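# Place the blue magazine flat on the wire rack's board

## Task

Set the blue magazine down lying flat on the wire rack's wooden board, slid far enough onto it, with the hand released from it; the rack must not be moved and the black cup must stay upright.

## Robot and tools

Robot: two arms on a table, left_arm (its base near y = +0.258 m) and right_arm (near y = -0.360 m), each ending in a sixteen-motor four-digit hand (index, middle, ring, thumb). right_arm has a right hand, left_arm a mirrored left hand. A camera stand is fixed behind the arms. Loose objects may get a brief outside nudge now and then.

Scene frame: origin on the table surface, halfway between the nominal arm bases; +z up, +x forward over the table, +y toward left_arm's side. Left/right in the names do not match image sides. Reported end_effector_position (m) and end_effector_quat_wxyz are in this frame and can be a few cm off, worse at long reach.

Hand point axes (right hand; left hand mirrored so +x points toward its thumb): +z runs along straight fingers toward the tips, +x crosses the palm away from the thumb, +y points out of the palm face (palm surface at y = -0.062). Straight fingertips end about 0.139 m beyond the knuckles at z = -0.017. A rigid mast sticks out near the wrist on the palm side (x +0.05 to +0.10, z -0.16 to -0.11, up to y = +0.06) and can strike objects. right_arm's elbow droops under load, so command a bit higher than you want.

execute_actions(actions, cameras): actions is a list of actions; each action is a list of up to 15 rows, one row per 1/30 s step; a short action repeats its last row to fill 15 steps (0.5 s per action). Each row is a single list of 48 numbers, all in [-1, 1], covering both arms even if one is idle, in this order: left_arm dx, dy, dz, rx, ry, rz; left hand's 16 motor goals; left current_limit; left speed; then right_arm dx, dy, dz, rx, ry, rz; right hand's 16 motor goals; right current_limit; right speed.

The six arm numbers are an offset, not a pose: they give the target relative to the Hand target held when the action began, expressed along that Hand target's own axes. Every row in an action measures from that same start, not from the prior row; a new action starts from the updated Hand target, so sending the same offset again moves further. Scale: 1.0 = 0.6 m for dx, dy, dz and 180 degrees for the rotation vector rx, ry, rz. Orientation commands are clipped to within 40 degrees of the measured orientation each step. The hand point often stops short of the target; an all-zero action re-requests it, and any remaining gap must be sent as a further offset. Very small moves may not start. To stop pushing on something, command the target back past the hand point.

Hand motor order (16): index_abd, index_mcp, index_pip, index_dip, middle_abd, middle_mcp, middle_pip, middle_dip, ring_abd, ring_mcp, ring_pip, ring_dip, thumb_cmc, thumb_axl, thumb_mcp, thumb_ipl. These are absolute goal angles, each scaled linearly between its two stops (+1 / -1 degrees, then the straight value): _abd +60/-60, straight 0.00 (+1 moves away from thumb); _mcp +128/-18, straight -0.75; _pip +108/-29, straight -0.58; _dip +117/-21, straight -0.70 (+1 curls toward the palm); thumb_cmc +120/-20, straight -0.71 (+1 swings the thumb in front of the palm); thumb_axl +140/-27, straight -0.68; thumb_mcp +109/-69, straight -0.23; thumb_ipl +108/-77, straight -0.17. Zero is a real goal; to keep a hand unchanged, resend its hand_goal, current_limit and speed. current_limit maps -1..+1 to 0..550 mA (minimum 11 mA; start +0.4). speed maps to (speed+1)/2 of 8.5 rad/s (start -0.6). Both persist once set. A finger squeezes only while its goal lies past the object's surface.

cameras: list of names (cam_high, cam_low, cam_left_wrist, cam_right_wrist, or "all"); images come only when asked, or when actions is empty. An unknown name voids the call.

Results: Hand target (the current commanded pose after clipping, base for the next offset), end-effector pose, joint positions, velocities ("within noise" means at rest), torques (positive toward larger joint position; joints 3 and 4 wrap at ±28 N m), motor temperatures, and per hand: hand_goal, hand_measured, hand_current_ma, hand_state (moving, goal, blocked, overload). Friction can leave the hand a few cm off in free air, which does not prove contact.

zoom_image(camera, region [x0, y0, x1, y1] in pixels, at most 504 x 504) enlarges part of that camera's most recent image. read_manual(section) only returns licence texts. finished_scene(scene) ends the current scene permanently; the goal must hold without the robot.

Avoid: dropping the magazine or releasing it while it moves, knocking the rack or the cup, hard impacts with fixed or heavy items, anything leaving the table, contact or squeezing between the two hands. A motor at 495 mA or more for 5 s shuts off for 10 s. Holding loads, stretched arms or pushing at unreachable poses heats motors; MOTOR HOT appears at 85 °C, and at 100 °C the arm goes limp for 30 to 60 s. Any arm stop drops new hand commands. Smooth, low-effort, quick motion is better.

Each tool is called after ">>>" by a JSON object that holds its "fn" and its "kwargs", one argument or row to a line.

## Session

>>> {"fn": "execute_actions", "kwargs": {
  "actions": []
}}

>>> {"fn": "zoom_image", "kwargs": {
  "camera": "cam_high",
  "region": [300, 100, 800, 500]
}}

Scene clock: 0.00 s.
left_arm: end_effector_position=(+0.6870, +0.3820, +0.3398) hand_goal=(+0.000, -0.754, -0.576, -0.696, +0.000, -0.754, -0.576, -0.696, +0.000, -0.754, -0.576, -0.696, -0.714, -0.678, -0.226, -0.168) hand_measured=(+0.000, -0.754, -0.576, -0.696, +0.000, -0.754, -0.576, -0.696, +0.000, -0.754, -0.576, -0.696, -0.714, -0.678, -0.226, -0.168) hand_current_ma=(+0, +0, +0, +0, +0, +0, +0, +0, +0, +0, +0, +0, +0, +0, +0, +0) hand_state=(goal, goal, goal, goal, goal, goal, goal, goal, goal, goal, goal, goal, goal, goal, goal, goal) hand_current_limit=0.40 hand_speed=-0.60 end_effector_quat_wxyz=(+0.667, -0.034, +0.651, +0.360) | right_arm: end_effector_position=(+0.4066, -0.3057, +0.2100) hand_goal=(+0.000, -0.754, -0.576, -0.696, +0.000, -0.754, -0.576, -0.696, +0.000, -0.754, -0.576, -0.696, -0.714, -0.678, -0.226, -0.168) hand_measured=(+0.000, -0.754, -0.576, -0.696, +0.000, -0.754, -0.576, -0.696, +0.000, -0.754, -0.576, -0.696, -0.714, -0.678, -0.226, -0.168) hand_current_ma=(+0, +0, +0, +0, +0, +0, +0, +0, +0, +0, +0, +0, +0, +0, +0, +0) hand_state=(goal, goal, goal, goal, goal, goal, goal, goal, goal, goal, goal, goal, goal, goal, goal, goal) hand_current_limit=0.40 hand_speed=-0.60 end_effector_quat_wxyz=(-0.059, -0.207, +0.976, +0.025)
Joint positions: left_arm=[-0.042 1.919 1.415 0.687 -0.599 -1.024] | right_arm=[-0.028 1.504 1.332 -1.526 -0.015 -2.073]
Joint velocities: within noise
Joint torques (N m): no reading
Motor temperatures (°C): left_arm=[21 22 24 24 21 21] | right_arm=[25 25 24 20 22 21]
Heat: left arm: hottest elbow 24 °C; right arm: hottest waist 25 °C.
Hand target: left_arm +0.6904, +0.3818, +0.3508; +0.676, -0.039, +0.642, +0.359 | right_arm +0.4122, -0.3062, +0.2129; -0.054, -0.207, +0.977, +0.024

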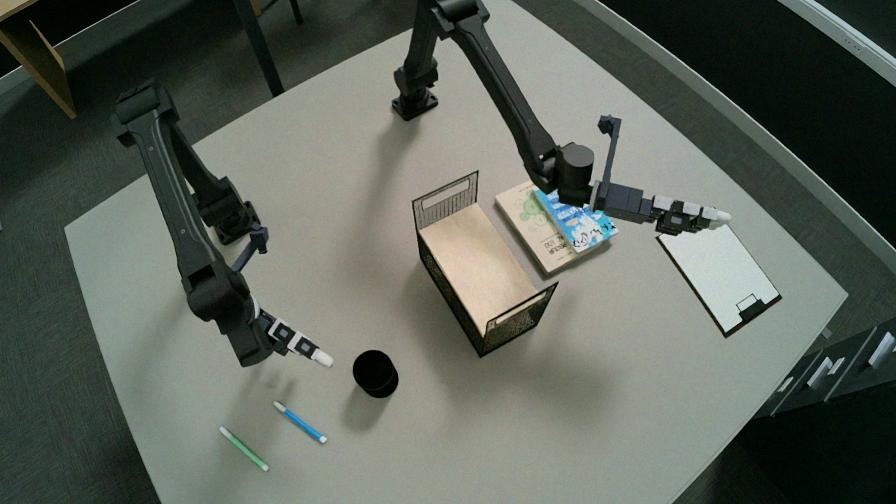

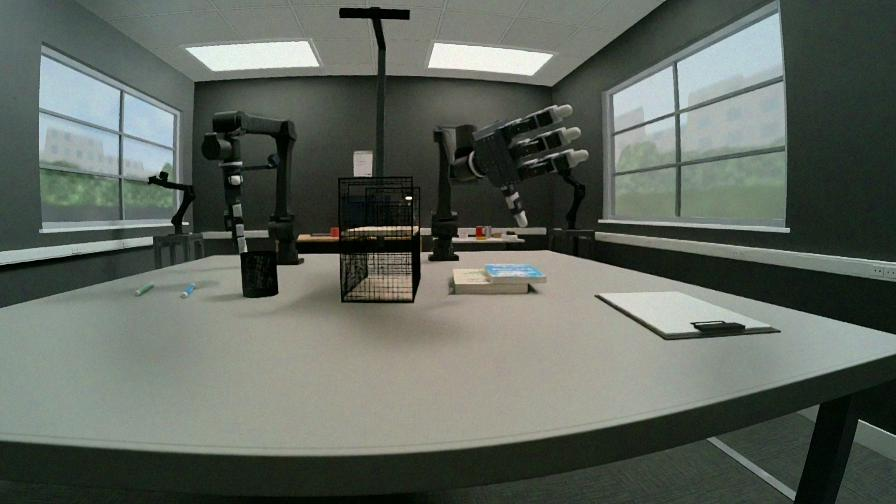

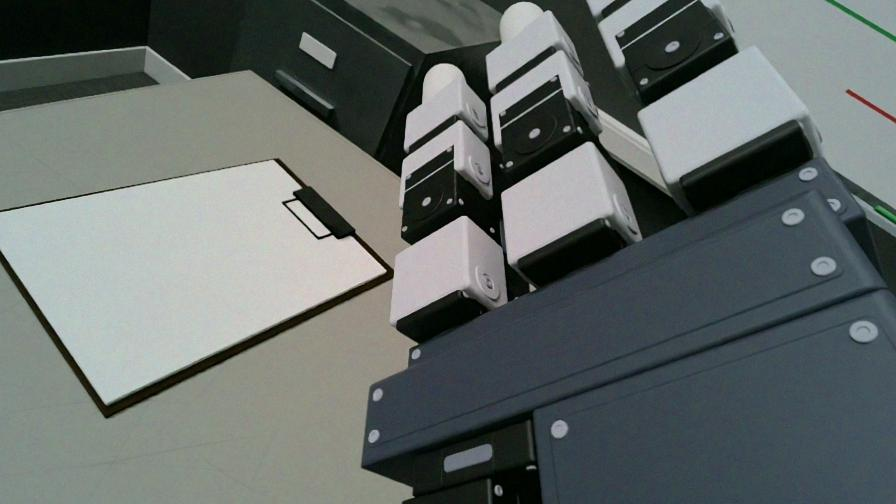

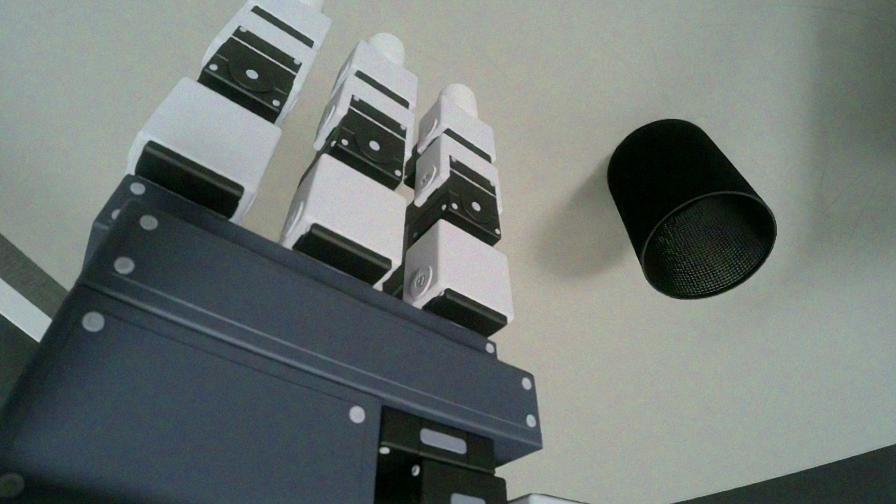

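Scaled by 1.008.

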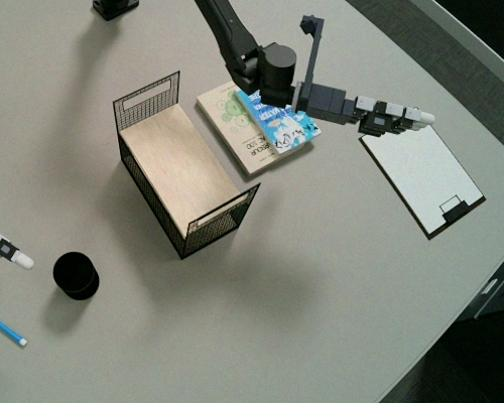

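>>> {"fn": "zoom_image", "kwargs": {
  "camera": "cam_high",
  "region": [480, 160, 640, 290]
}}

>>> {"fn": "zoom_image", "kwargs": {
  "camera": "cam_high",
  "region": [400, 160, 580, 370]
}}

>>> {"fn": "zoom_image", "kwargs": {
  "camera": "cam_low",
  "region": [320, 160, 560, 320]
}}

Scaled by 3.150.

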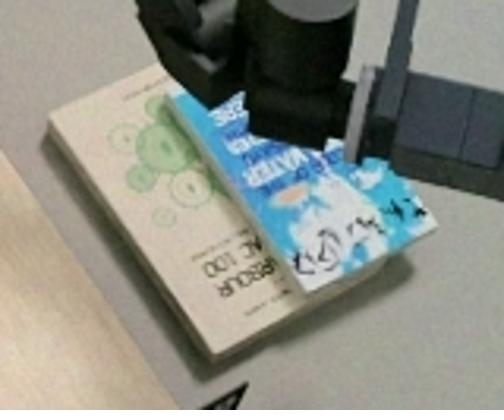

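Scaled by 2.400.

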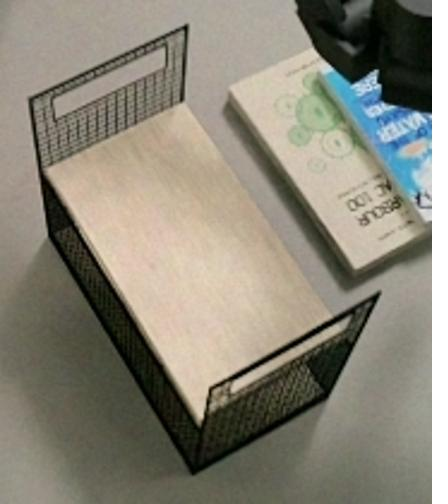

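Scaled by 2.100.

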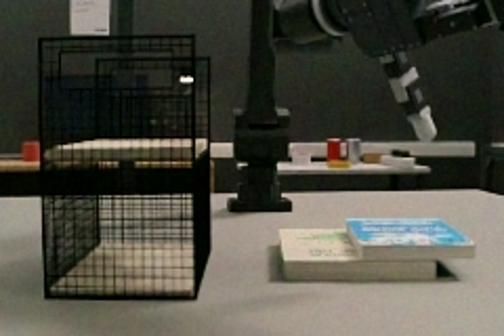

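>>> {"fn": "execute_actions", "kwargs": {
  "actions": [
    [[-0.1258,-0.0198,-0.1242,0.1213,0.0337,0.0945,0,-1,-0.212,-0.116,0,-1,-0.212,-0.116,0,-1,-0.25,-0.116,0.786,-0.68,-0.393,0.265,0.7,-0.6,0,0,0,0,0,0,0,-0.754,-0.576,-0.696,0,-0.754,-0.576,-0.696,0,-0.754,-0.576,-0.696,-0.714,-0.678,-0.226,-0.168,0.4,-0.6]],
    [[0,0,0,0.1213,0.0337,0.0945,0,-1,-0.212,-0.116,0,-1,-0.212,-0.116,0,-1,-0.25,-0.116,0.786,-0.68,-0.393,0.265,0.7,-0.6,0,0,0,0,0,0,0,-0.754,-0.576,-0.696,0,-0.754,-0.576,-0.696,0,-0.754,-0.576,-0.696,-0.714,-0.678,-0.226,-0.168,0.4,-0.6]],
    [[0,0,0,0.1213,0.0337,0.0945,0,-1,-0.212,-0.116,0,-1,-0.212,-0.116,0,-1,-0.25,-0.116,0.786,-0.68,-0.393,0.265,0.7,-0.6,0,0,0,0,0,0,0,-0.754,-0.576,-0.696,0,-0.754,-0.576,-0.696,0,-0.754,-0.576,-0.696,-0.714,-0.678,-0.226,-0.168,0.4,-0.6]]
  ],
  "cameras": ["cam_high"]
}}

Scene clock: 81.80 s.
left_arm: end_effector_position=(+0.6287, +0.3011, +0.3742) hand_goal=(+0.000, -1.000, -0.212, -0.116, +0.000, -1.000, -0.212, -0.116, +0.000, -1.000, -0.250, -0.116, +0.786, -0.680, -0.394, +0.264) hand_measured=(-0.002, -1.000, -0.216, -0.118, -0.002, -1.000, -0.216, -0.118, -0.002, -1.000, -0.252, -0.120, +0.782, -0.678, -0.392, +0.264) hand_current_ma=(-5, +0, -11, -9, -6, +0, -12, -8, -6, +0, -9, -10, -15, +10, +5, -4) hand_state=(goal, goal, goal, goal, goal, goal, goal, goal, goal, goal, goal, goal, goal, goal, goal, goal) hand_current_limit=0.70 hand_speed=-0.60 end_effector_quat_wxyz=(+0.269, +0.531, +0.780, +0.191) | right_arm: end_effector_position=(+0.4066, -0.3057, +0.2100) hand_goal=(+0.000, -0.754, -0.576, -0.696, +0.000, -0.754, -0.576, -0.696, +0.000, -0.754, -0.576, -0.696, -0.714, -0.678, -0.226, -0.168) hand_measured=(+0.000, -0.754, -0.576, -0.696, +0.000, -0.754, -0.576, -0.696, +0.000, -0.754, -0.576, -0.696, -0.714, -0.678, -0.224, -0.168) hand_current_ma=(+0, +0, +0, +0, +0, +0, +0, +0, +0, +0, +0, +0, +0, +0, +0, +0) hand_state=(goal, goal, goal, goal, goal, goal, goal, goal, goal, goal, goal, goal, goal, goal, goal, goal) hand_current_limit=0.40 hand_speed=-0.60 end_effector_quat_wxyz=(-0.059, -0.207, +0.976, +0.025)
Joint positions: left_arm=[-0.003 1.522 1.537 -0.914 -0.025 -0.387] | right_arm=[-0.028 1.504 1.332 -1.526 -0.015 -2.073]
Joint torques (N m): left_arm=[-1.26 -12.22 16.06 1.69 0.02 0] | right_arm=[-1.26 -14.27 8.4 -0.16 -0.11 0]
Motor temperatures (°C): left_arm=[21 25 32 24 21 21] | right_arm=[25 28 30 20 22 21]
Heat: left arm: hottest elbow 32 °C; right arm: hottest elbow 30 °C.
Hand target: left_arm +0.6404, +0.3020, +0.4006; +0.280, +0.531, +0.774, +0.199 | right_arm +0.4122, -0.3062, +0.2129; -0.054, -0.207, +0.977, +0.024
Off the commanded pose: left_arm 0.029 m, 2 deg | right_arm 0.006 m, 1 deg.
Images, in order (width x height): cam_high 896x504.

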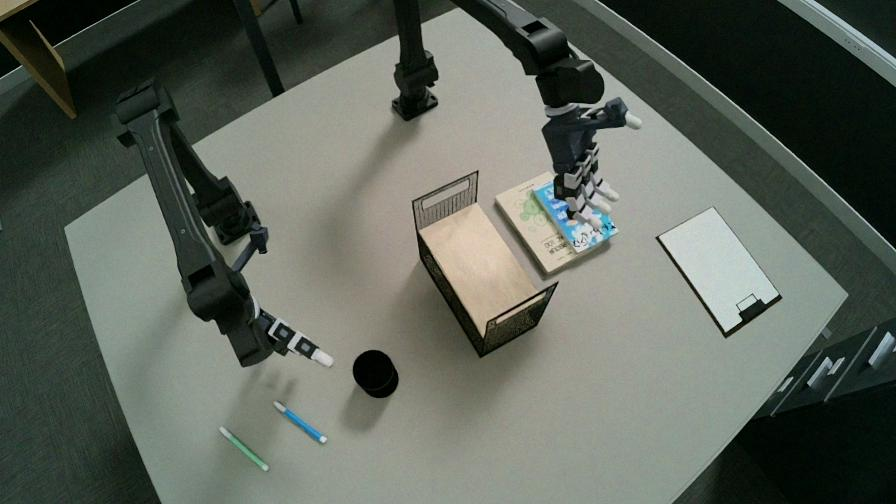

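>>> {"fn": "execute_actions", "kwargs": {
  "actions": [
    [[0.0993,-0.074,0.0212,0,0,0,0,-1,-0.212,-0.116,0,-1,-0.212,-0.116,0,-1,-0.25,-0.116,0.786,-0.68,-0.393,0.265,0.7,-0.6,0,0,0,0,0,0,0,-0.754,-0.576,-0.696,0,-0.754,-0.576,-0.696,0,-0.754,-0.576,-0.696,-0.714,-0.678,-0.226,-0.168,0.4,-0.6]],
    [[0.0993,-0.074,0.0212,0.1012,-0.0044,-0.116,0,-1,-0.212,-0.116,0,-1,-0.212,-0.116,0,-1,-0.25,-0.116,0.786,-0.68,-0.393,0.265,0.7,-0.6,0,0,0,0,0,0,0,-0.754,-0.576,-0.696,0,-0.754,-0.576,-0.696,0,-0.754,-0.576,-0.696,-0.714,-0.678,-0.226,-0.168,0.4,-0.6]],
    [[0,0,0,0.1012,-0.0044,-0.116,0,-1,-0.212,-0.116,0,-1,-0.212,-0.116,0,-1,-0.25,-0.116,0.786,-0.68,-0.393,0.265,0.7,-0.6,0,0,0,0,0,0,0,-0.754,-0.576,-0.696,0,-0.754,-0.576,-0.696,0,-0.754,-0.576,-0.696,-0.714,-0.678,-0.226,-0.168,0.4,-0.6]],
    [[0,0,0,0.1012,-0.0044,-0.116,0,-1,-0.212,-0.116,0,-1,-0.212,-0.116,0,-1,-0.25,-0.116,0.786,-0.68,-0.393,0.265,0.7,-0.6,0,0,0,0,0,0,0,-0.754,-0.576,-0.696,0,-0.754,-0.576,-0.696,0,-0.754,-0.576,-0.696,-0.714,-0.678,-0.226,-0.168,0.4,-0.6]],
    [[0,0,0,0.1012,-0.0044,-0.116,0,-1,-0.212,-0.116,0,-1,-0.212,-0.116,0,-1,-0.25,-0.116,0.786,-0.68,-0.393,0.265,0.7,-0.6,0,0,0,0,0,0,0,-0.754,-0.576,-0.696,0,-0.754,-0.576,-0.696,0,-0.754,-0.576,-0.696,-0.714,-0.678,-0.226,-0.168,0.4,-0.6]]
  ],
  "cameras": ["cam_high","cam_low"]
}}

Scene clock: 93.80 s.
left_arm: end_effector_position=(+0.5502, +0.3786, +0.2864) hand_goal=(+0.000, -1.000, -0.212, -0.116, +0.000, -1.000, -0.212, -0.116, +0.000, -1.000, -0.250, -0.116, +0.786, -0.680, -0.394, +0.264) hand_measured=(-0.002, -0.994, -0.212, -0.118, -0.002, -0.992, -0.212, -0.118, -0.002, -0.992, -0.250, -0.118, +0.784, -0.678, -0.392, +0.264) hand_current_ma=(-5, +26, -2, -8, -5, +32, -3, -8, -5, +28, -2, -10, -9, +9, +7, -4) hand_state=(goal, goal, goal, goal, goal, goal, goal, goal, goal, goal, goal, goal, goal, goal, goal, goal) hand_current_limit=0.70 hand_speed=-0.60 end_effector_quat_wxyz=(+0.138, -0.086, +0.878, -0.450) | right_arm: end_effector_position=(+0.4066, -0.3057, +0.2100) hand_goal=(+0.000, -0.754, -0.576, -0.696, +0.000, -0.754, -0.576, -0.696, +0.000, -0.754, -0.576, -0.696, -0.714, -0.678, -0.226, -0.168) hand_measured=(+0.000, -0.754, -0.576, -0.696, +0.000, -0.754, -0.576, -0.696, +0.000, -0.754, -0.576, -0.696, -0.714, -0.678, -0.224, -0.168) hand_current_ma=(+0, +0, +0, +0, +0, +0, +0, +0, +0, +0, +0, +0, +0, +0, +0, +0) hand_state=(goal, goal, goal, goal, goal, goal, goal, goal, goal, goal, goal, goal, goal, goal, goal, goal) hand_current_limit=0.40 hand_speed=-0.60 end_effector_quat_wxyz=(-0.059, -0.207, +0.976, +0.025)
Joint positions: left_arm=[0.383 1.905 2.059 -1.681 0.979 -1.423] | right_arm=[-0.028 1.504 1.332 -1.526 -0.015 -2.073]
Joint torques (N m): left_arm=[-1.73 -15.09 14.42 0.25 0.88 -0.15] | right_arm=[-1.26 -14.27 8.39 -0.17 -0.12 0]
Heat: left arm: hottest elbow 36 °C; right arm: hottest elbow 31 °C.
Hand target: left_arm +0.5605, +0.3818, +0.3009; +0.013, -0.023, +0.870, -0.493 | right_arm +0.4122, -0.3062, +0.2129; -0.054, -0.207, +0.977, +0.024
Off the commanded pose: left_arm 0.018 m, 17 deg | right_arm 0.006 m, 1 deg.
joint sent to its limit (left arm) — joint 4 (wrist pitch), lower limit. The joint targets are off in orientation, not in position.
Images, in order (width x height): cam_high 896x504, cam_low 896x504.

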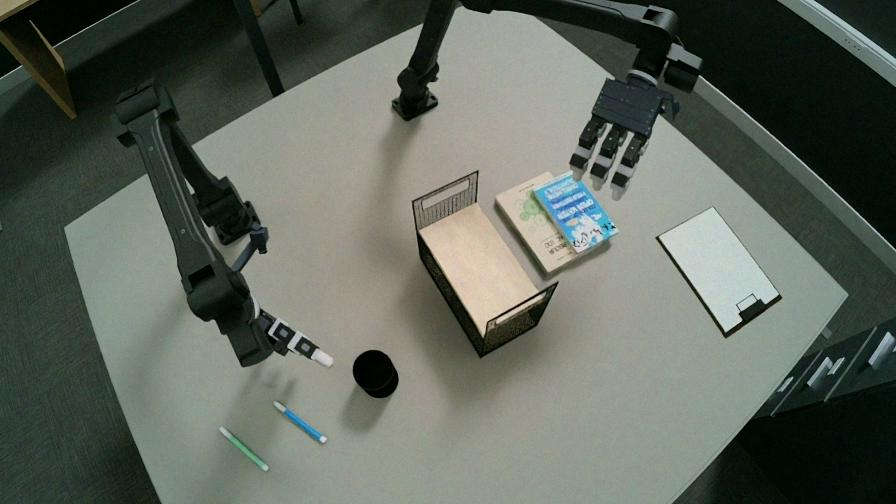

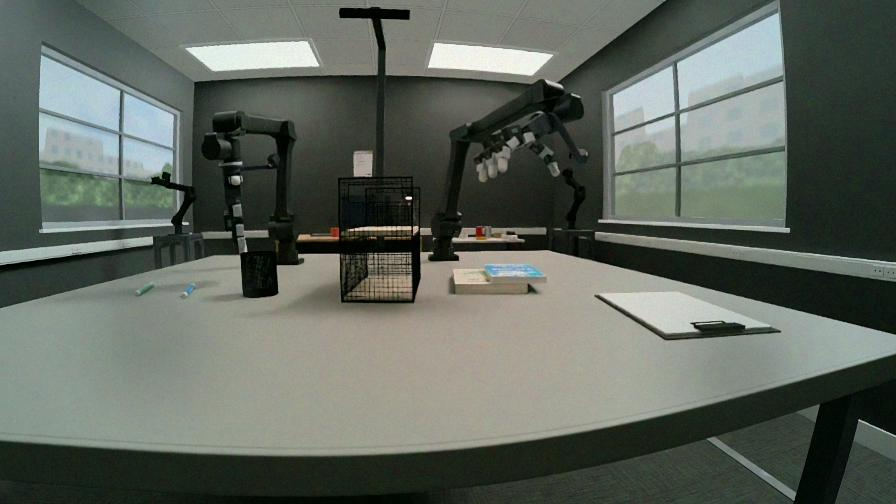

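>>> {"fn": "zoom_image", "kwargs": {
  "camera": "cam_high",
  "region": [480, 150, 640, 290]
}}

Scaled by 3.150.

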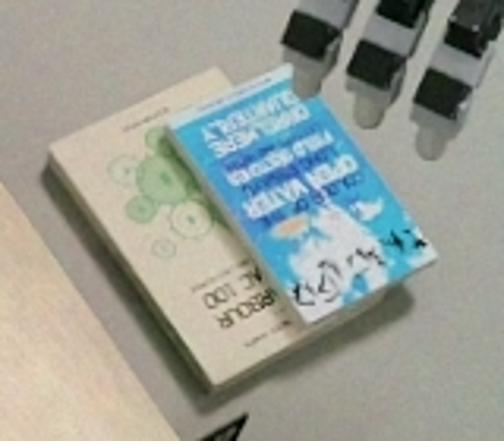

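>>> {"fn": "execute_actions", "kwargs": {
  "actions": [
    [[0.0833,0.1835,0.1477,0,0,0,0,-1,-0.212,-0.116,0,-1,-0.212,-0.116,0,-1,-0.25,-0.116,0.786,-0.68,-0.393,0.265,0.7,-0.6,0,0,0,0,0,0,0,-0.754,-0.576,-0.696,0,-0.754,-0.576,-0.696,0,-0.754,-0.576,-0.696,-0.714,-0.678,-0.226,-0.168,0.4,-0.6]],
    [[0,0.1,0.06,0,0,0,0,-1,-0.212,-0.116,0,-1,-0.212,-0.116,0,-1,-0.25,-0.116,0.786,-0.68,-0.393,0.265,0.7,-0.6,0,0,0,0,0,0,0,-0.754,-0.576,-0.696,0,-0.754,-0.576,-0.696,0,-0.754,-0.576,-0.696,-0.714,-0.678,-0.226,-0.168,0.4,-0.6]]
  ],
  "cameras": ["cam_high","cam_low","cam_left_wrist"]
}}

>>> {"fn": "zoom_image", "kwargs": {
  "camera": "cam_high",
  "region": [480, 130, 700, 290]
}}

>>> {"fn": "zoom_image", "kwargs": {
  "camera": "cam_low",
  "region": [400, 180, 600, 310]
}}

Scene clock: 102.80 s.
left_arm: end_effector_position=(+0.5113, +0.3649, +0.0913) hand_goal=(+0.000, -1.000, -0.212, -0.116, +0.000, -1.000, -0.212, -0.116, +0.000, -1.000, -0.250, -0.116, +0.786, -0.680, -0.394, +0.264) hand_measured=(-0.002, -0.992, -0.212, -0.118, -0.002, -0.990, -0.212, -0.118, -0.002, -0.992, -0.250, -0.118, +0.784, -0.678, -0.392, +0.264) hand_current_ma=(-4, +28, -1, -8, -5, +37, -1, -8, -4, +33, -1, -10, -6, +9, +7, -4) hand_state=(goal, goal, goal, goal, goal, goal, goal, goal, goal, goal, goal, goal, goal, goal, goal, goal) hand_current_limit=0.70 hand_speed=-0.60 end_effector_quat_wxyz=(+0.024, -0.034, +0.872, -0.487) | right_arm: end_effector_position=(+0.4066, -0.3057, +0.2100) hand_goal=(+0.000, -0.754, -0.576, -0.696, +0.000, -0.754, -0.576, -0.696, +0.000, -0.754, -0.576, -0.696, -0.714, -0.678, -0.226, -0.168) hand_measured=(+0.000, -0.754, -0.576, -0.696, +0.000, -0.754, -0.576, -0.696, +0.000, -0.754, -0.576, -0.696, -0.714, -0.678, -0.224, -0.168) hand_current_ma=(+0, +0, +0, +0, +0, +0, +0, +0, +0, +0, +0, +0, +0, +0, +0, +0) hand_state=(goal, goal, goal, goal, goal, goal, goal, goal, goal, goal, goal, goal, goal, goal, goal, goal) hand_current_limit=0.40 hand_speed=-0.60 end_effector_quat_wxyz=(-0.059, -0.207, +0.976, +0.025)
Joint positions: left_arm=[0.382 2.066 1.762 -1.681 0.96 -1.066] | right_arm=[-0.028 1.504 1.332 -1.526 -0.015 -2.073]
Joint torques (N m): left_arm=[-2.32 -16.85 8.32 -0.68 0.66 -0.03] | right_arm=[-1.26 -14.27 8.39 -0.17 -0.12 0]
Heat: left arm: hottest elbow 36 °C; right arm: hottest elbow 31 °C.
Hand target: left_arm +0.5117, +0.3599, +0.0910; +0.013, -0.023, +0.870, -0.493 | right_arm +0.4122, -0.3062, +0.2129; -0.054, -0.207, +0.977, +0.024
Off the commanded pose: left_arm 0.005 m, 2 deg | right_arm 0.006 m, 1 deg.
joint sent to its limit (left arm) — joint 4 (wrist pitch), lower limit. The joint targets still meet the commanded pose.
Images, in order (width x height): cam_high 896x504, cam_low 896x504, cam_left_wrist 896x504.

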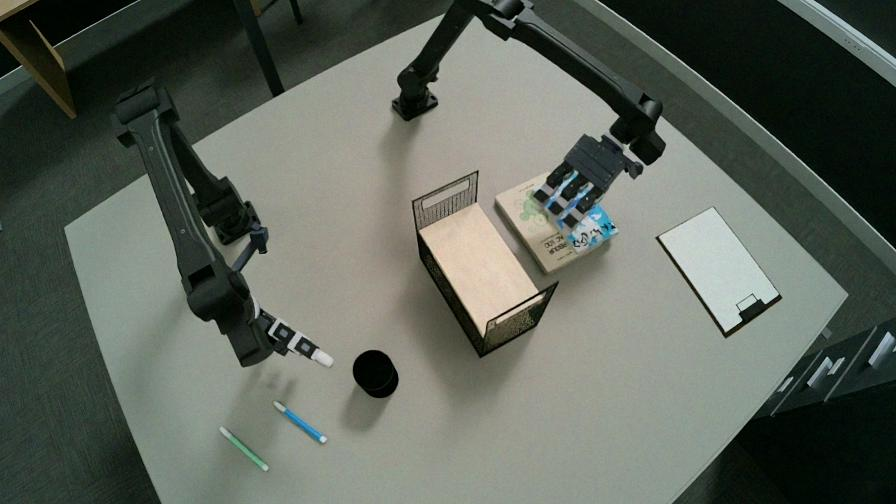

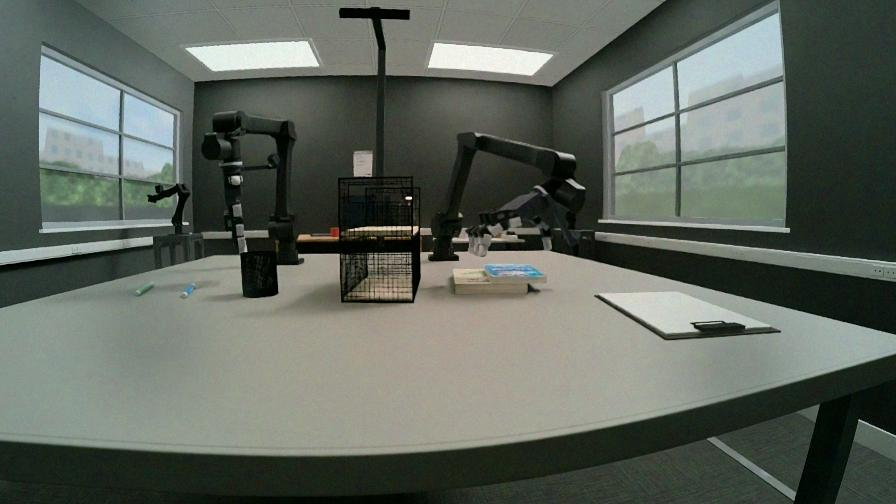

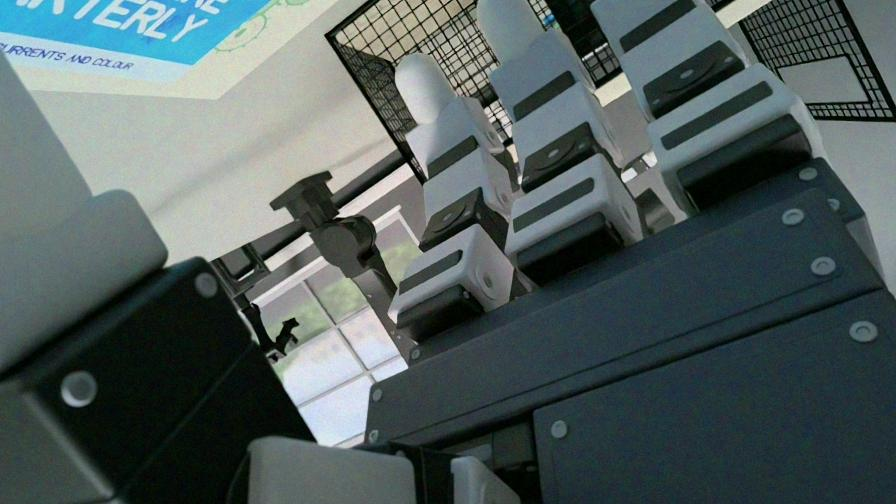

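Scaled by 2.291.

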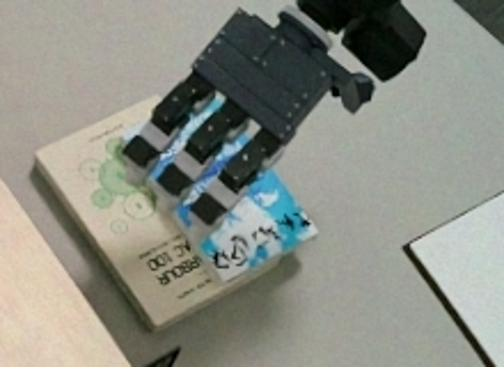

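Scaled by 2.520.

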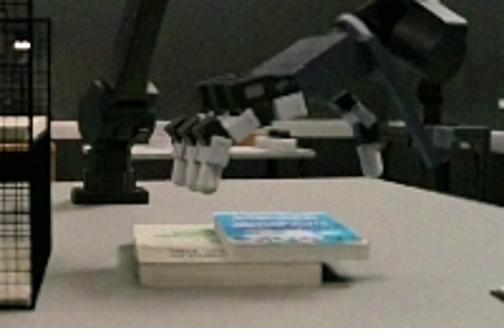

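>>> {"fn": "execute_actions", "kwargs": {
  "actions": [
    [[0,0.0643,0.0386,0,0,0,0,-1,-0.212,-0.116,0,-1,-0.212,-0.116,0,-1,-0.25,-0.116,0.786,-0.68,-0.393,0.265,0.7,-0.6,0,0,0,0,0,0,0,-0.754,-0.576,-0.696,0,-0.754,-0.576,-0.696,0,-0.754,-0.576,-0.696,-0.714,-0.678,-0.226,-0.168,0.4,-0.6]]
  ],
  "cameras": ["cam_high","cam_low"]
}}

>>> {"fn": "zoom_image", "kwargs": {
  "camera": "cam_high",
  "region": [480, 130, 700, 290]
}}

>>> {"fn": "zoom_image", "kwargs": {
  "camera": "cam_low",
  "region": [400, 180, 600, 310]
}}

Scene clock: 107.33 s.
left_arm: end_effector_position=(+0.5108, +0.3643, +0.0540) hand_goal=(+0.000, -1.000, -0.212, -0.116, +0.000, -1.000, -0.212, -0.116, +0.000, -1.000, -0.250, -0.116, +0.786, -0.680, -0.394, +0.264) hand_measured=(-0.002, -0.992, -0.212, -0.118, -0.002, -0.990, -0.212, -0.118, -0.002, -0.992, -0.250, -0.118, +0.784, -0.678, -0.392, +0.264) hand_current_ma=(-4, +28, -1, -8, -5, +37, -1, -8, -4, +33, -1, -10, -6, +9, +7, -4) hand_state=(goal, goal, goal, goal, goal, goal, goal, goal, goal, goal, goal, goal, goal, goal, goal, goal) hand_current_limit=0.70 hand_speed=-0.60 end_effector_quat_wxyz=(+0.016, -0.029, +0.870, -0.492) | right_arm: end_effector_position=(+0.4066, -0.3057, +0.2100) hand_goal=(+0.000, -0.754, -0.576, -0.696, +0.000, -0.754, -0.576, -0.696, +0.000, -0.754, -0.576, -0.696, -0.714, -0.678, -0.226, -0.168) hand_measured=(+0.000, -0.754, -0.576, -0.696, +0.000, -0.754, -0.576, -0.696, +0.000, -0.754, -0.576, -0.696, -0.714, -0.678, -0.224, -0.168) hand_current_ma=(+0, +0, +0, +0, +0, +0, +0, +0, +0, +0, +0, +0, +0, +0, +0, +0) hand_state=(goal, goal, goal, goal, goal, goal, goal, goal, goal, goal, goal, goal, goal, goal, goal, goal) hand_current_limit=0.40 hand_speed=-0.60 end_effector_quat_wxyz=(-0.059, -0.207, +0.976, +0.025)
Joint positions: left_arm=[0.382 2.119 1.739 -1.646 0.96 -1.033] | right_arm=[-0.028 1.504 1.332 -1.526 -0.015 -2.073]
Joint torques (N m): left_arm=[-2.32 -16.21 7.5 -0.14 0.66 -0.02] | right_arm=[-1.26 -14.27 8.39 -0.17 -0.12 0]
Heat: left arm: hottest elbow 35 °C; right arm: hottest elbow 31 °C.
Hand target: left_arm +0.5117, +0.3599, +0.0461; +0.013, -0.023, +0.870, -0.492 | right_arm +0.4122, -0.3062, +0.2129; -0.054, -0.207, +0.977, +0.024
Off the commanded pose: left_arm 0.009 m, 1 deg | right_arm 0.006 m, 1 deg.
Images, in order (width x height): cam_high 896x504, cam_low 896x504.

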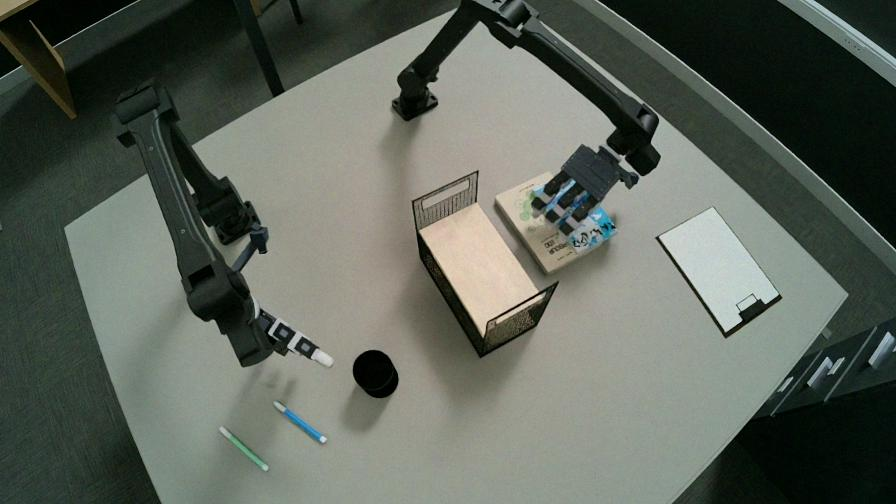

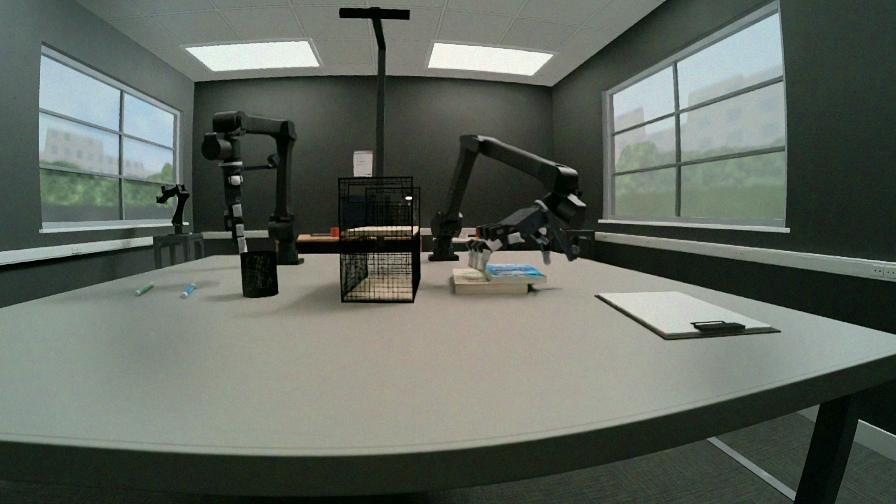

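Scaled by 2.291.

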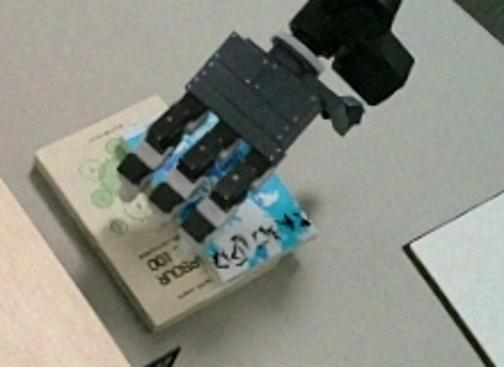

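Scaled by 2.520.

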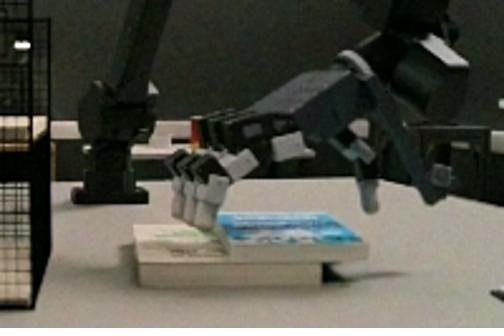

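>>> {"fn": "execute_actions", "kwargs": {
  "actions": [
    [[0,0.0194,0.0194,0,0,0,0,-1,-0.212,-0.116,0,-1,-0.212,-0.116,0,-1,-0.25,-0.116,0.786,-0.68,-0.393,0.265,0.7,-0.6,0,0,0,0,0,0,0,-0.754,-0.576,-0.696,0,-0.754,-0.576,-0.696,0,-0.754,-0.576,-0.696,-0.714,-0.678,-0.226,-0.168,0.4,-0.6]]
  ],
  "cameras": ["cam_high","cam_low"]
}}

>>> {"fn": "zoom_image", "kwargs": {
  "camera": "cam_high",
  "region": [480, 130, 700, 290]
}}

>>> {"fn": "zoom_image", "kwargs": {
  "camera": "cam_low",
  "region": [400, 180, 600, 310]
}}

Scene clock: 114.50 s.
left_arm: end_effector_position=(+0.5143, +0.3622, +0.0440) hand_goal=(+0.000, -1.000, -0.212, -0.116, +0.000, -1.000, -0.212, -0.116, +0.000, -1.000, -0.250, -0.116, +0.786, -0.680, -0.394, +0.264) hand_measured=(-0.002, -0.992, -0.212, -0.118, -0.002, -0.990, -0.212, -0.118, -0.002, -0.992, -0.250, -0.118, +0.784, -0.678, -0.392, +0.264) hand_current_ma=(-4, +28, -1, -8, -5, +37, -1, -8, -4, +33, -1, -10, -6, +9, +7, -4) hand_state=(goal, goal, goal, goal, goal, goal, goal, goal, goal, goal, goal, goal, goal, goal, goal, goal) hand_current_limit=0.70 hand_speed=-0.60 end_effector_quat_wxyz=(+0.024, -0.021, +0.872, -0.489) | right_arm: end_effector_position=(+0.4066, -0.3057, +0.2100) hand_goal=(+0.000, -0.754, -0.576, -0.696, +0.000, -0.754, -0.576, -0.696, +0.000, -0.754, -0.576, -0.696, -0.714, -0.678, -0.226, -0.168) hand_measured=(+0.000, -0.754, -0.576, -0.696, +0.000, -0.754, -0.576, -0.696, +0.000, -0.754, -0.576, -0.696, -0.714, -0.678, -0.224, -0.168) hand_current_ma=(+0, +0, +0, +0, +0, +0, +0, +0, +0, +0, +0, +0, +0, +0, +0, +0) hand_state=(goal, goal, goal, goal, goal, goal, goal, goal, goal, goal, goal, goal, goal, goal, goal, goal) hand_current_limit=0.40 hand_speed=-0.60 end_effector_quat_wxyz=(-0.059, -0.207, +0.976, +0.025)
Joint positions: left_arm=[0.376 2.122 1.722 -1.604 0.96 -1.032] | right_arm=[-0.028 1.504 1.332 -1.526 -0.015 -2.073]
Joint torques (N m): left_arm=[-2.2 -15.91 7.06 -0.2 0.73 -0.15] | right_arm=[-1.2 -14.33 8.4 -0.17 -0.11 0]
Heat: left arm: hottest elbow 34 °C; right arm: hottest elbow 31 °C.
Hand target: left_arm +0.5118, +0.3559, +0.0300; +0.013, -0.023, +0.870, -0.493 | right_arm +0.4122, -0.3062, +0.2129; -0.054, -0.207, +0.977, +0.024
Off the commanded pose: left_arm 0.015 m, 1 deg | right_arm 0.006 m, 1 deg.
Images, in order (width x height): cam_high 896x504, cam_low 896x504.

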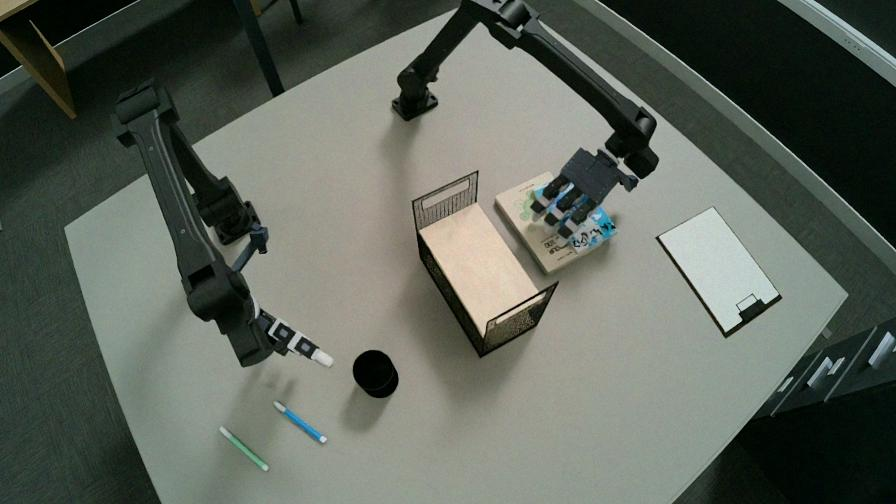

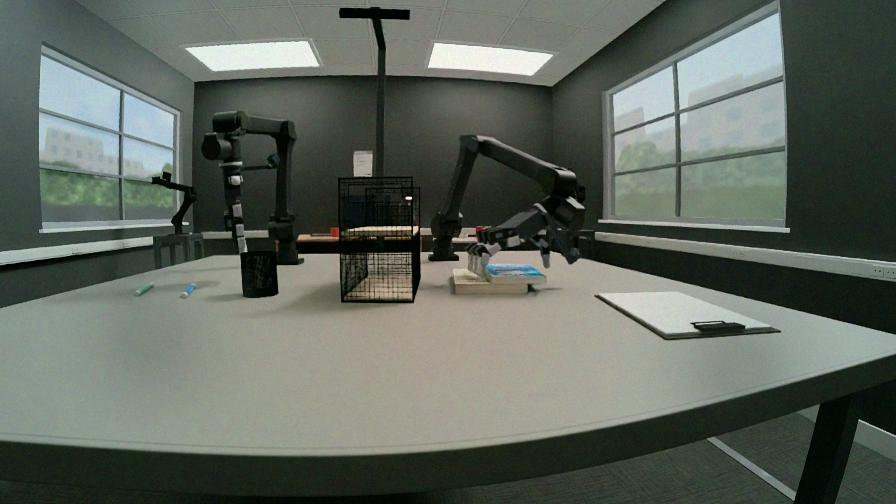

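Scaled by 2.291.

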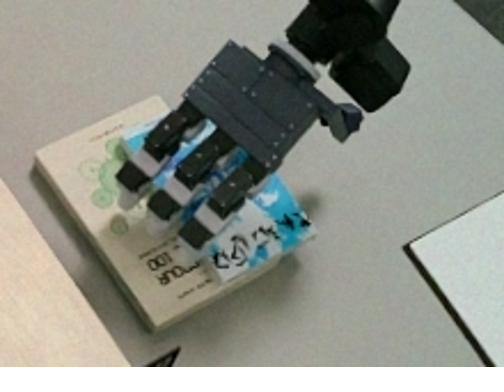

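Scaled by 2.520.

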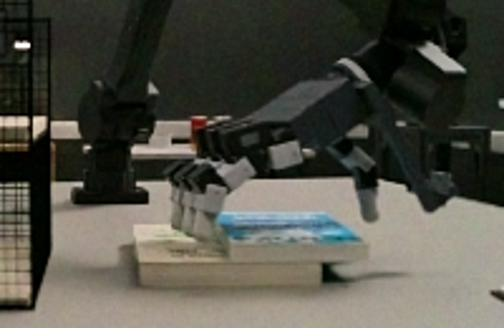

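>>> {"fn": "zoom_image", "kwargs": {
  "camera": "cam_low",
  "region": [450, 230, 560, 300]
}}

>>> {"fn": "zoom_image", "kwargs": {
  "camera": "cam_high",
  "region": [520, 180, 620, 260]
}}

Scaled by 4.582.

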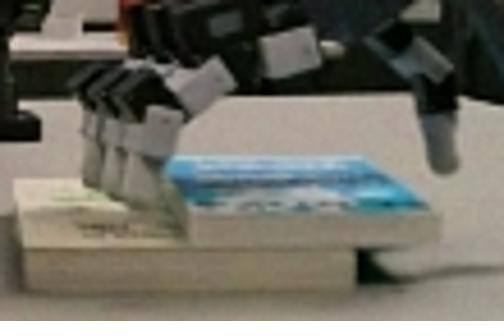

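Scaled by 5.040.

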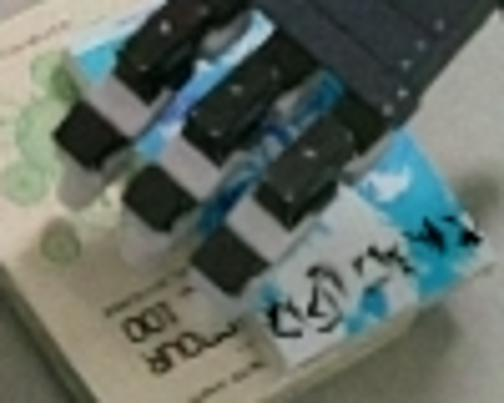

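>>> {"fn": "execute_actions", "kwargs": {
  "actions": [
    [[0,0.01,0.006,0,0,0,0,-1,-0.212,-0.116,0,-1,-0.212,-0.116,0,-1,-0.25,-0.116,0.786,-0.68,-0.28,0.103,0.7,-0.6,0,0,0,0,0,0,0,-0.754,-0.576,-0.696,0,-0.754,-0.576,-0.696,0,-0.754,-0.576,-0.696,-0.714,-0.678,-0.226,-0.168,0.4,-0.6]]
  ],
  "cameras": ["cam_low","cam_left_wrist"]
}}

>>> {"fn": "zoom_image", "kwargs": {
  "camera": "cam_low",
  "region": [450, 230, 560, 300]
}}

Scene clock: 147.50 s.
left_arm: end_effector_position=(+0.5144, +0.3622, +0.0368) hand_goal=(+0.000, -1.000, -0.212, -0.116, +0.000, -1.000, -0.212, -0.116, +0.000, -1.000, -0.250, -0.116, +0.786, -0.680, -0.280, +0.102) hand_measured=(-0.002, -0.992, -0.212, -0.118, -0.002, -0.990, -0.212, -0.118, -0.002, -0.992, -0.250, -0.118, +0.784, -0.678, -0.280, +0.104) hand_current_ma=(-4, +28, -1, -8, -5, +37, -1, -8, -4, +33, -1, -10, -6, +9, +0, +11) hand_state=(goal, goal, goal, goal, goal, goal, goal, goal, goal, goal, goal, goal, goal, goal, goal, goal) hand_current_limit=0.70 hand_speed=-0.60 end_effector_quat_wxyz=(+0.024, -0.021, +0.872, -0.489) | right_arm: end_effector_position=(+0.4066, -0.3057, +0.2100) hand_goal=(+0.000, -0.754, -0.576, -0.696, +0.000, -0.754, -0.576, -0.696, +0.000, -0.754, -0.576, -0.696, -0.714, -0.678, -0.226, -0.168) hand_measured=(+0.000, -0.754, -0.576, -0.696, +0.000, -0.754, -0.576, -0.696, +0.000, -0.754, -0.576, -0.696, -0.714, -0.678, -0.224, -0.168) hand_current_ma=(+0, +0, +0, +0, +0, +0, +0, +0, +0, +0, +0, +0, +0, +0, +0, +0) hand_state=(goal, goal, goal, goal, goal, goal, goal, goal, goal, goal, goal, goal, goal, goal, goal, goal) hand_current_limit=0.40 hand_speed=-0.60 end_effector_quat_wxyz=(-0.059, -0.207, +0.976, +0.025)
Joint positions: left_arm=[0.376 2.131 1.716 -1.59 0.96 -1.032] | right_arm=[-0.028 1.504 1.332 -1.526 -0.015 -2.073]
Joint torques (N m): left_arm=[-2.43 -15.91 7.01 -0.18 0.75 -0.11] | right_arm=[-1.2 -14.27 8.4 -0.17 -0.11 0]
Heat: left arm: hottest elbow 31 °C; right arm: hottest elbow 32 °C.
Hand target: left_arm +0.5118, +0.3559, +0.0230; +0.013, -0.023, +0.870, -0.493 | right_arm +0.4122, -0.3062, +0.2129; -0.054, -0.207, +0.977, +0.024
Off the commanded pose: left_arm 0.015 m, 1 deg | right_arm 0.006 m, 1 deg.
Images, in order (width x height): cam_low 896x504, cam_left_wrist 896x504.

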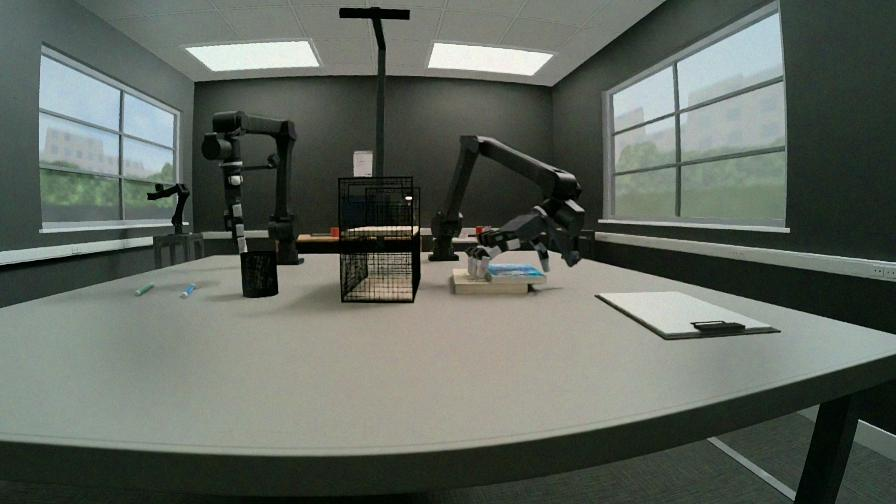

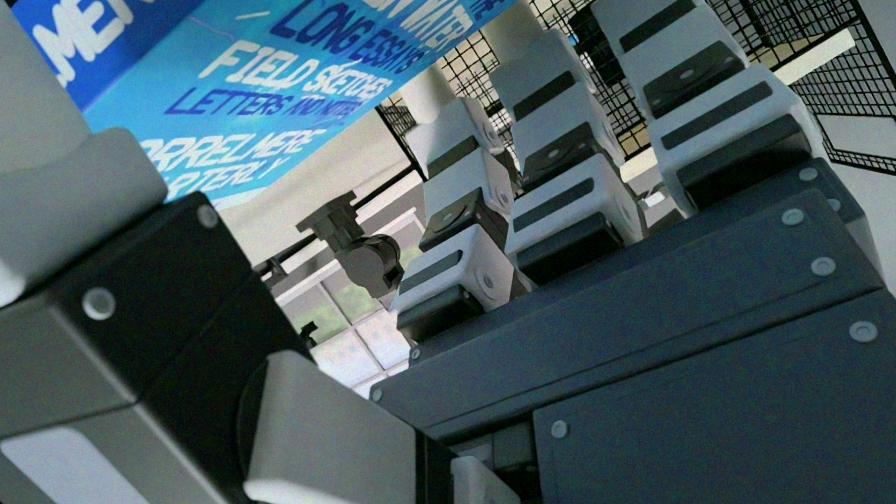

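Scaled by 4.582.

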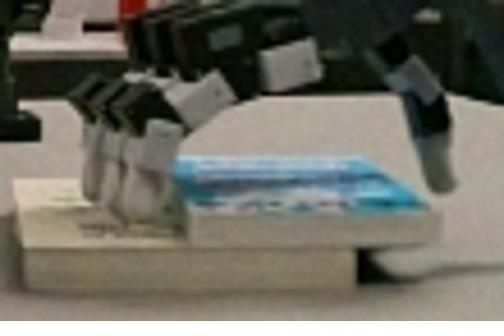

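>>> {"fn": "execute_actions", "kwargs": {
  "actions": [
    [[0,0,0,0,0,0,0,-1,-0.212,-0.116,0,-1,-0.212,-0.116,0,-1,-0.25,-0.116,0.786,-0.68,-0.079,-0.17,0.7,-0.8,0,0,0,0,0,0,0,-0.754,-0.576,-0.696,0,-0.754,-0.576,-0.696,0,-0.754,-0.576,-0.696,-0.714,-0.678,-0.226,-0.168,0.4,-0.6]],
    [[0,0,0,0,0,0,0,-1,-0.212,-0.116,0,-1,-0.212,-0.116,0,-1,-0.25,-0.116,0.786,-0.68,0.045,-0.17,0.7,-0.88,0,0,0,0,0,0,0,-0.754,-0.576,-0.696,0,-0.754,-0.576,-0.696,0,-0.754,-0.576,-0.696,-0.714,-0.678,-0.226,-0.168,0.4,-0.6]]
  ],
  "cameras": ["cam_low","cam_high"]
}}

>>> {"fn": "zoom_image", "kwargs": {
  "camera": "cam_low",
  "region": [450, 230, 560, 300]
}}

>>> {"fn": "zoom_image", "kwargs": {
  "camera": "cam_high",
  "region": [500, 160, 640, 280]
}}

Scene clock: 156.37 s.
left_arm: end_effector_position=(+0.5146, +0.3623, +0.0367) hand_goal=(+0.000, -1.000, -0.212, -0.116, +0.000, -1.000, -0.212, -0.116, +0.000, -1.000, -0.250, -0.116, +0.786, -0.680, +0.044, -0.170) hand_measured=(-0.002, -0.992, -0.212, -0.118, -0.002, -0.990, -0.212, -0.118, -0.002, -0.992, -0.250, -0.118, +0.784, -0.678, +0.030, -0.170) hand_current_ma=(-4, +28, -1, -8, -5, +37, -1, -8, -4, +33, -1, -10, -6, +4, -68, -2) hand_state=(goal, goal, goal, goal, goal, goal, goal, goal, goal, goal, goal, goal, goal, goal, goal, goal) hand_current_limit=0.70 hand_speed=-0.88 end_effector_quat_wxyz=(+0.024, -0.021, +0.872, -0.489) | right_arm: end_effector_position=(+0.4066, -0.3057, +0.2100) hand_goal=(+0.000, -0.754, -0.576, -0.696, +0.000, -0.754, -0.576, -0.696, +0.000, -0.754, -0.576, -0.696, -0.714, -0.678, -0.226, -0.168) hand_measured=(+0.000, -0.754, -0.576, -0.696, +0.000, -0.754, -0.576, -0.696, +0.000, -0.754, -0.576, -0.696, -0.714, -0.678, -0.224, -0.168) hand_current_ma=(+0, +0, +0, +0, +0, +0, +0, +0, +0, +0, +0, +0, +0, +0, +0, +0) hand_state=(goal, goal, goal, goal, goal, goal, goal, goal, goal, goal, goal, goal, goal, goal, goal, goal) hand_current_limit=0.40 hand_speed=-0.60 end_effector_quat_wxyz=(-0.059, -0.207, +0.976, +0.025)
Joint positions: left_arm=[0.376 2.131 1.716 -1.589 0.96 -1.032] | right_arm=[-0.028 1.504 1.332 -1.526 -0.015 -2.073]
Joint torques (N m): left_arm=[-2.2 -15.91 7.04 -0.05 0.76 -0.13] | right_arm=[-1.2 -14.27 8.39 -0.17 -0.11 0]
Heat: left arm: hottest elbow 31 °C; right arm: hottest elbow 32 °C.
Hand target: left_arm +0.5119, +0.3559, +0.0230; +0.013, -0.023, +0.870, -0.493 | right_arm +0.4122, -0.3062, +0.2129; -0.054, -0.207, +0.977, +0.024
Off the commanded pose: left_arm 0.015 m, 1 deg | right_arm 0.006 m, 1 deg.
Images, in order (width x height): cam_high 896x504, cam_low 896x504.

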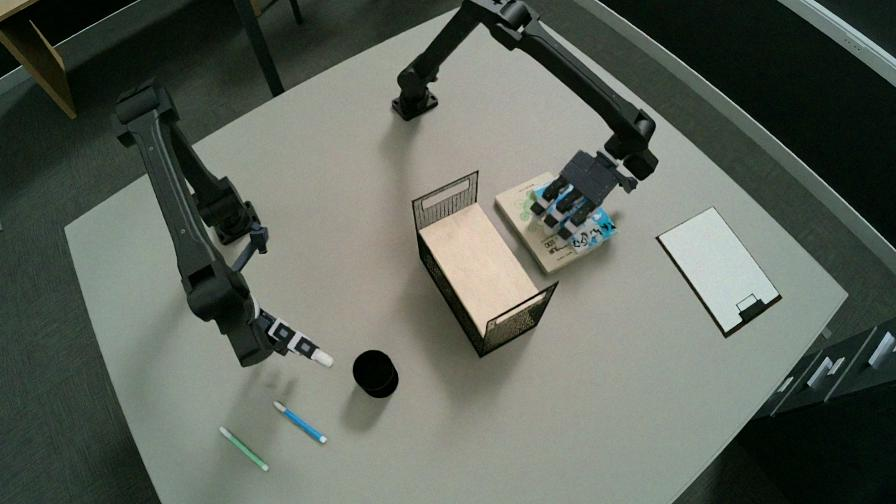

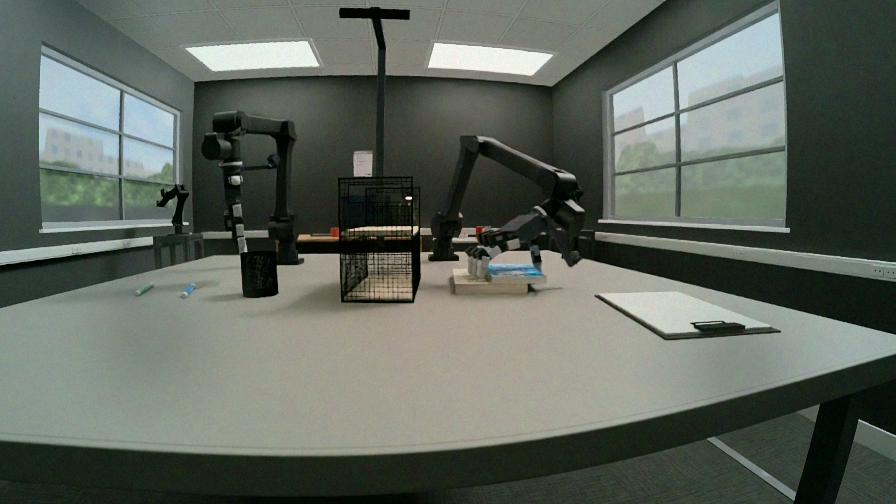

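Scaled by 4.582.

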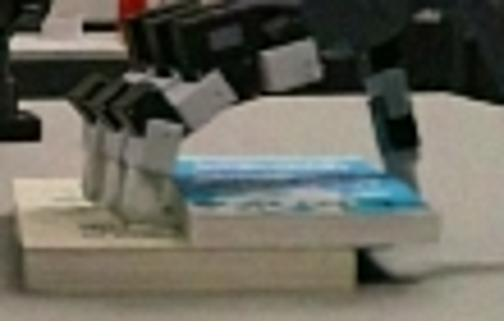

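Scaled by 3.600.

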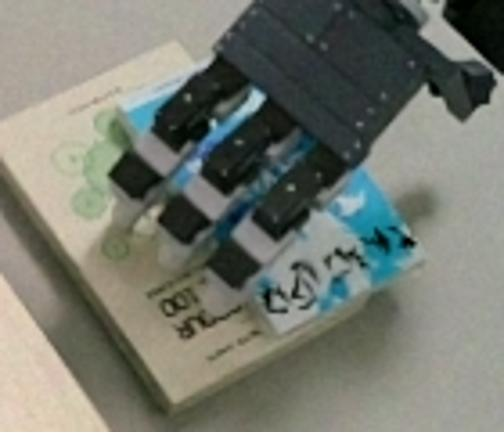

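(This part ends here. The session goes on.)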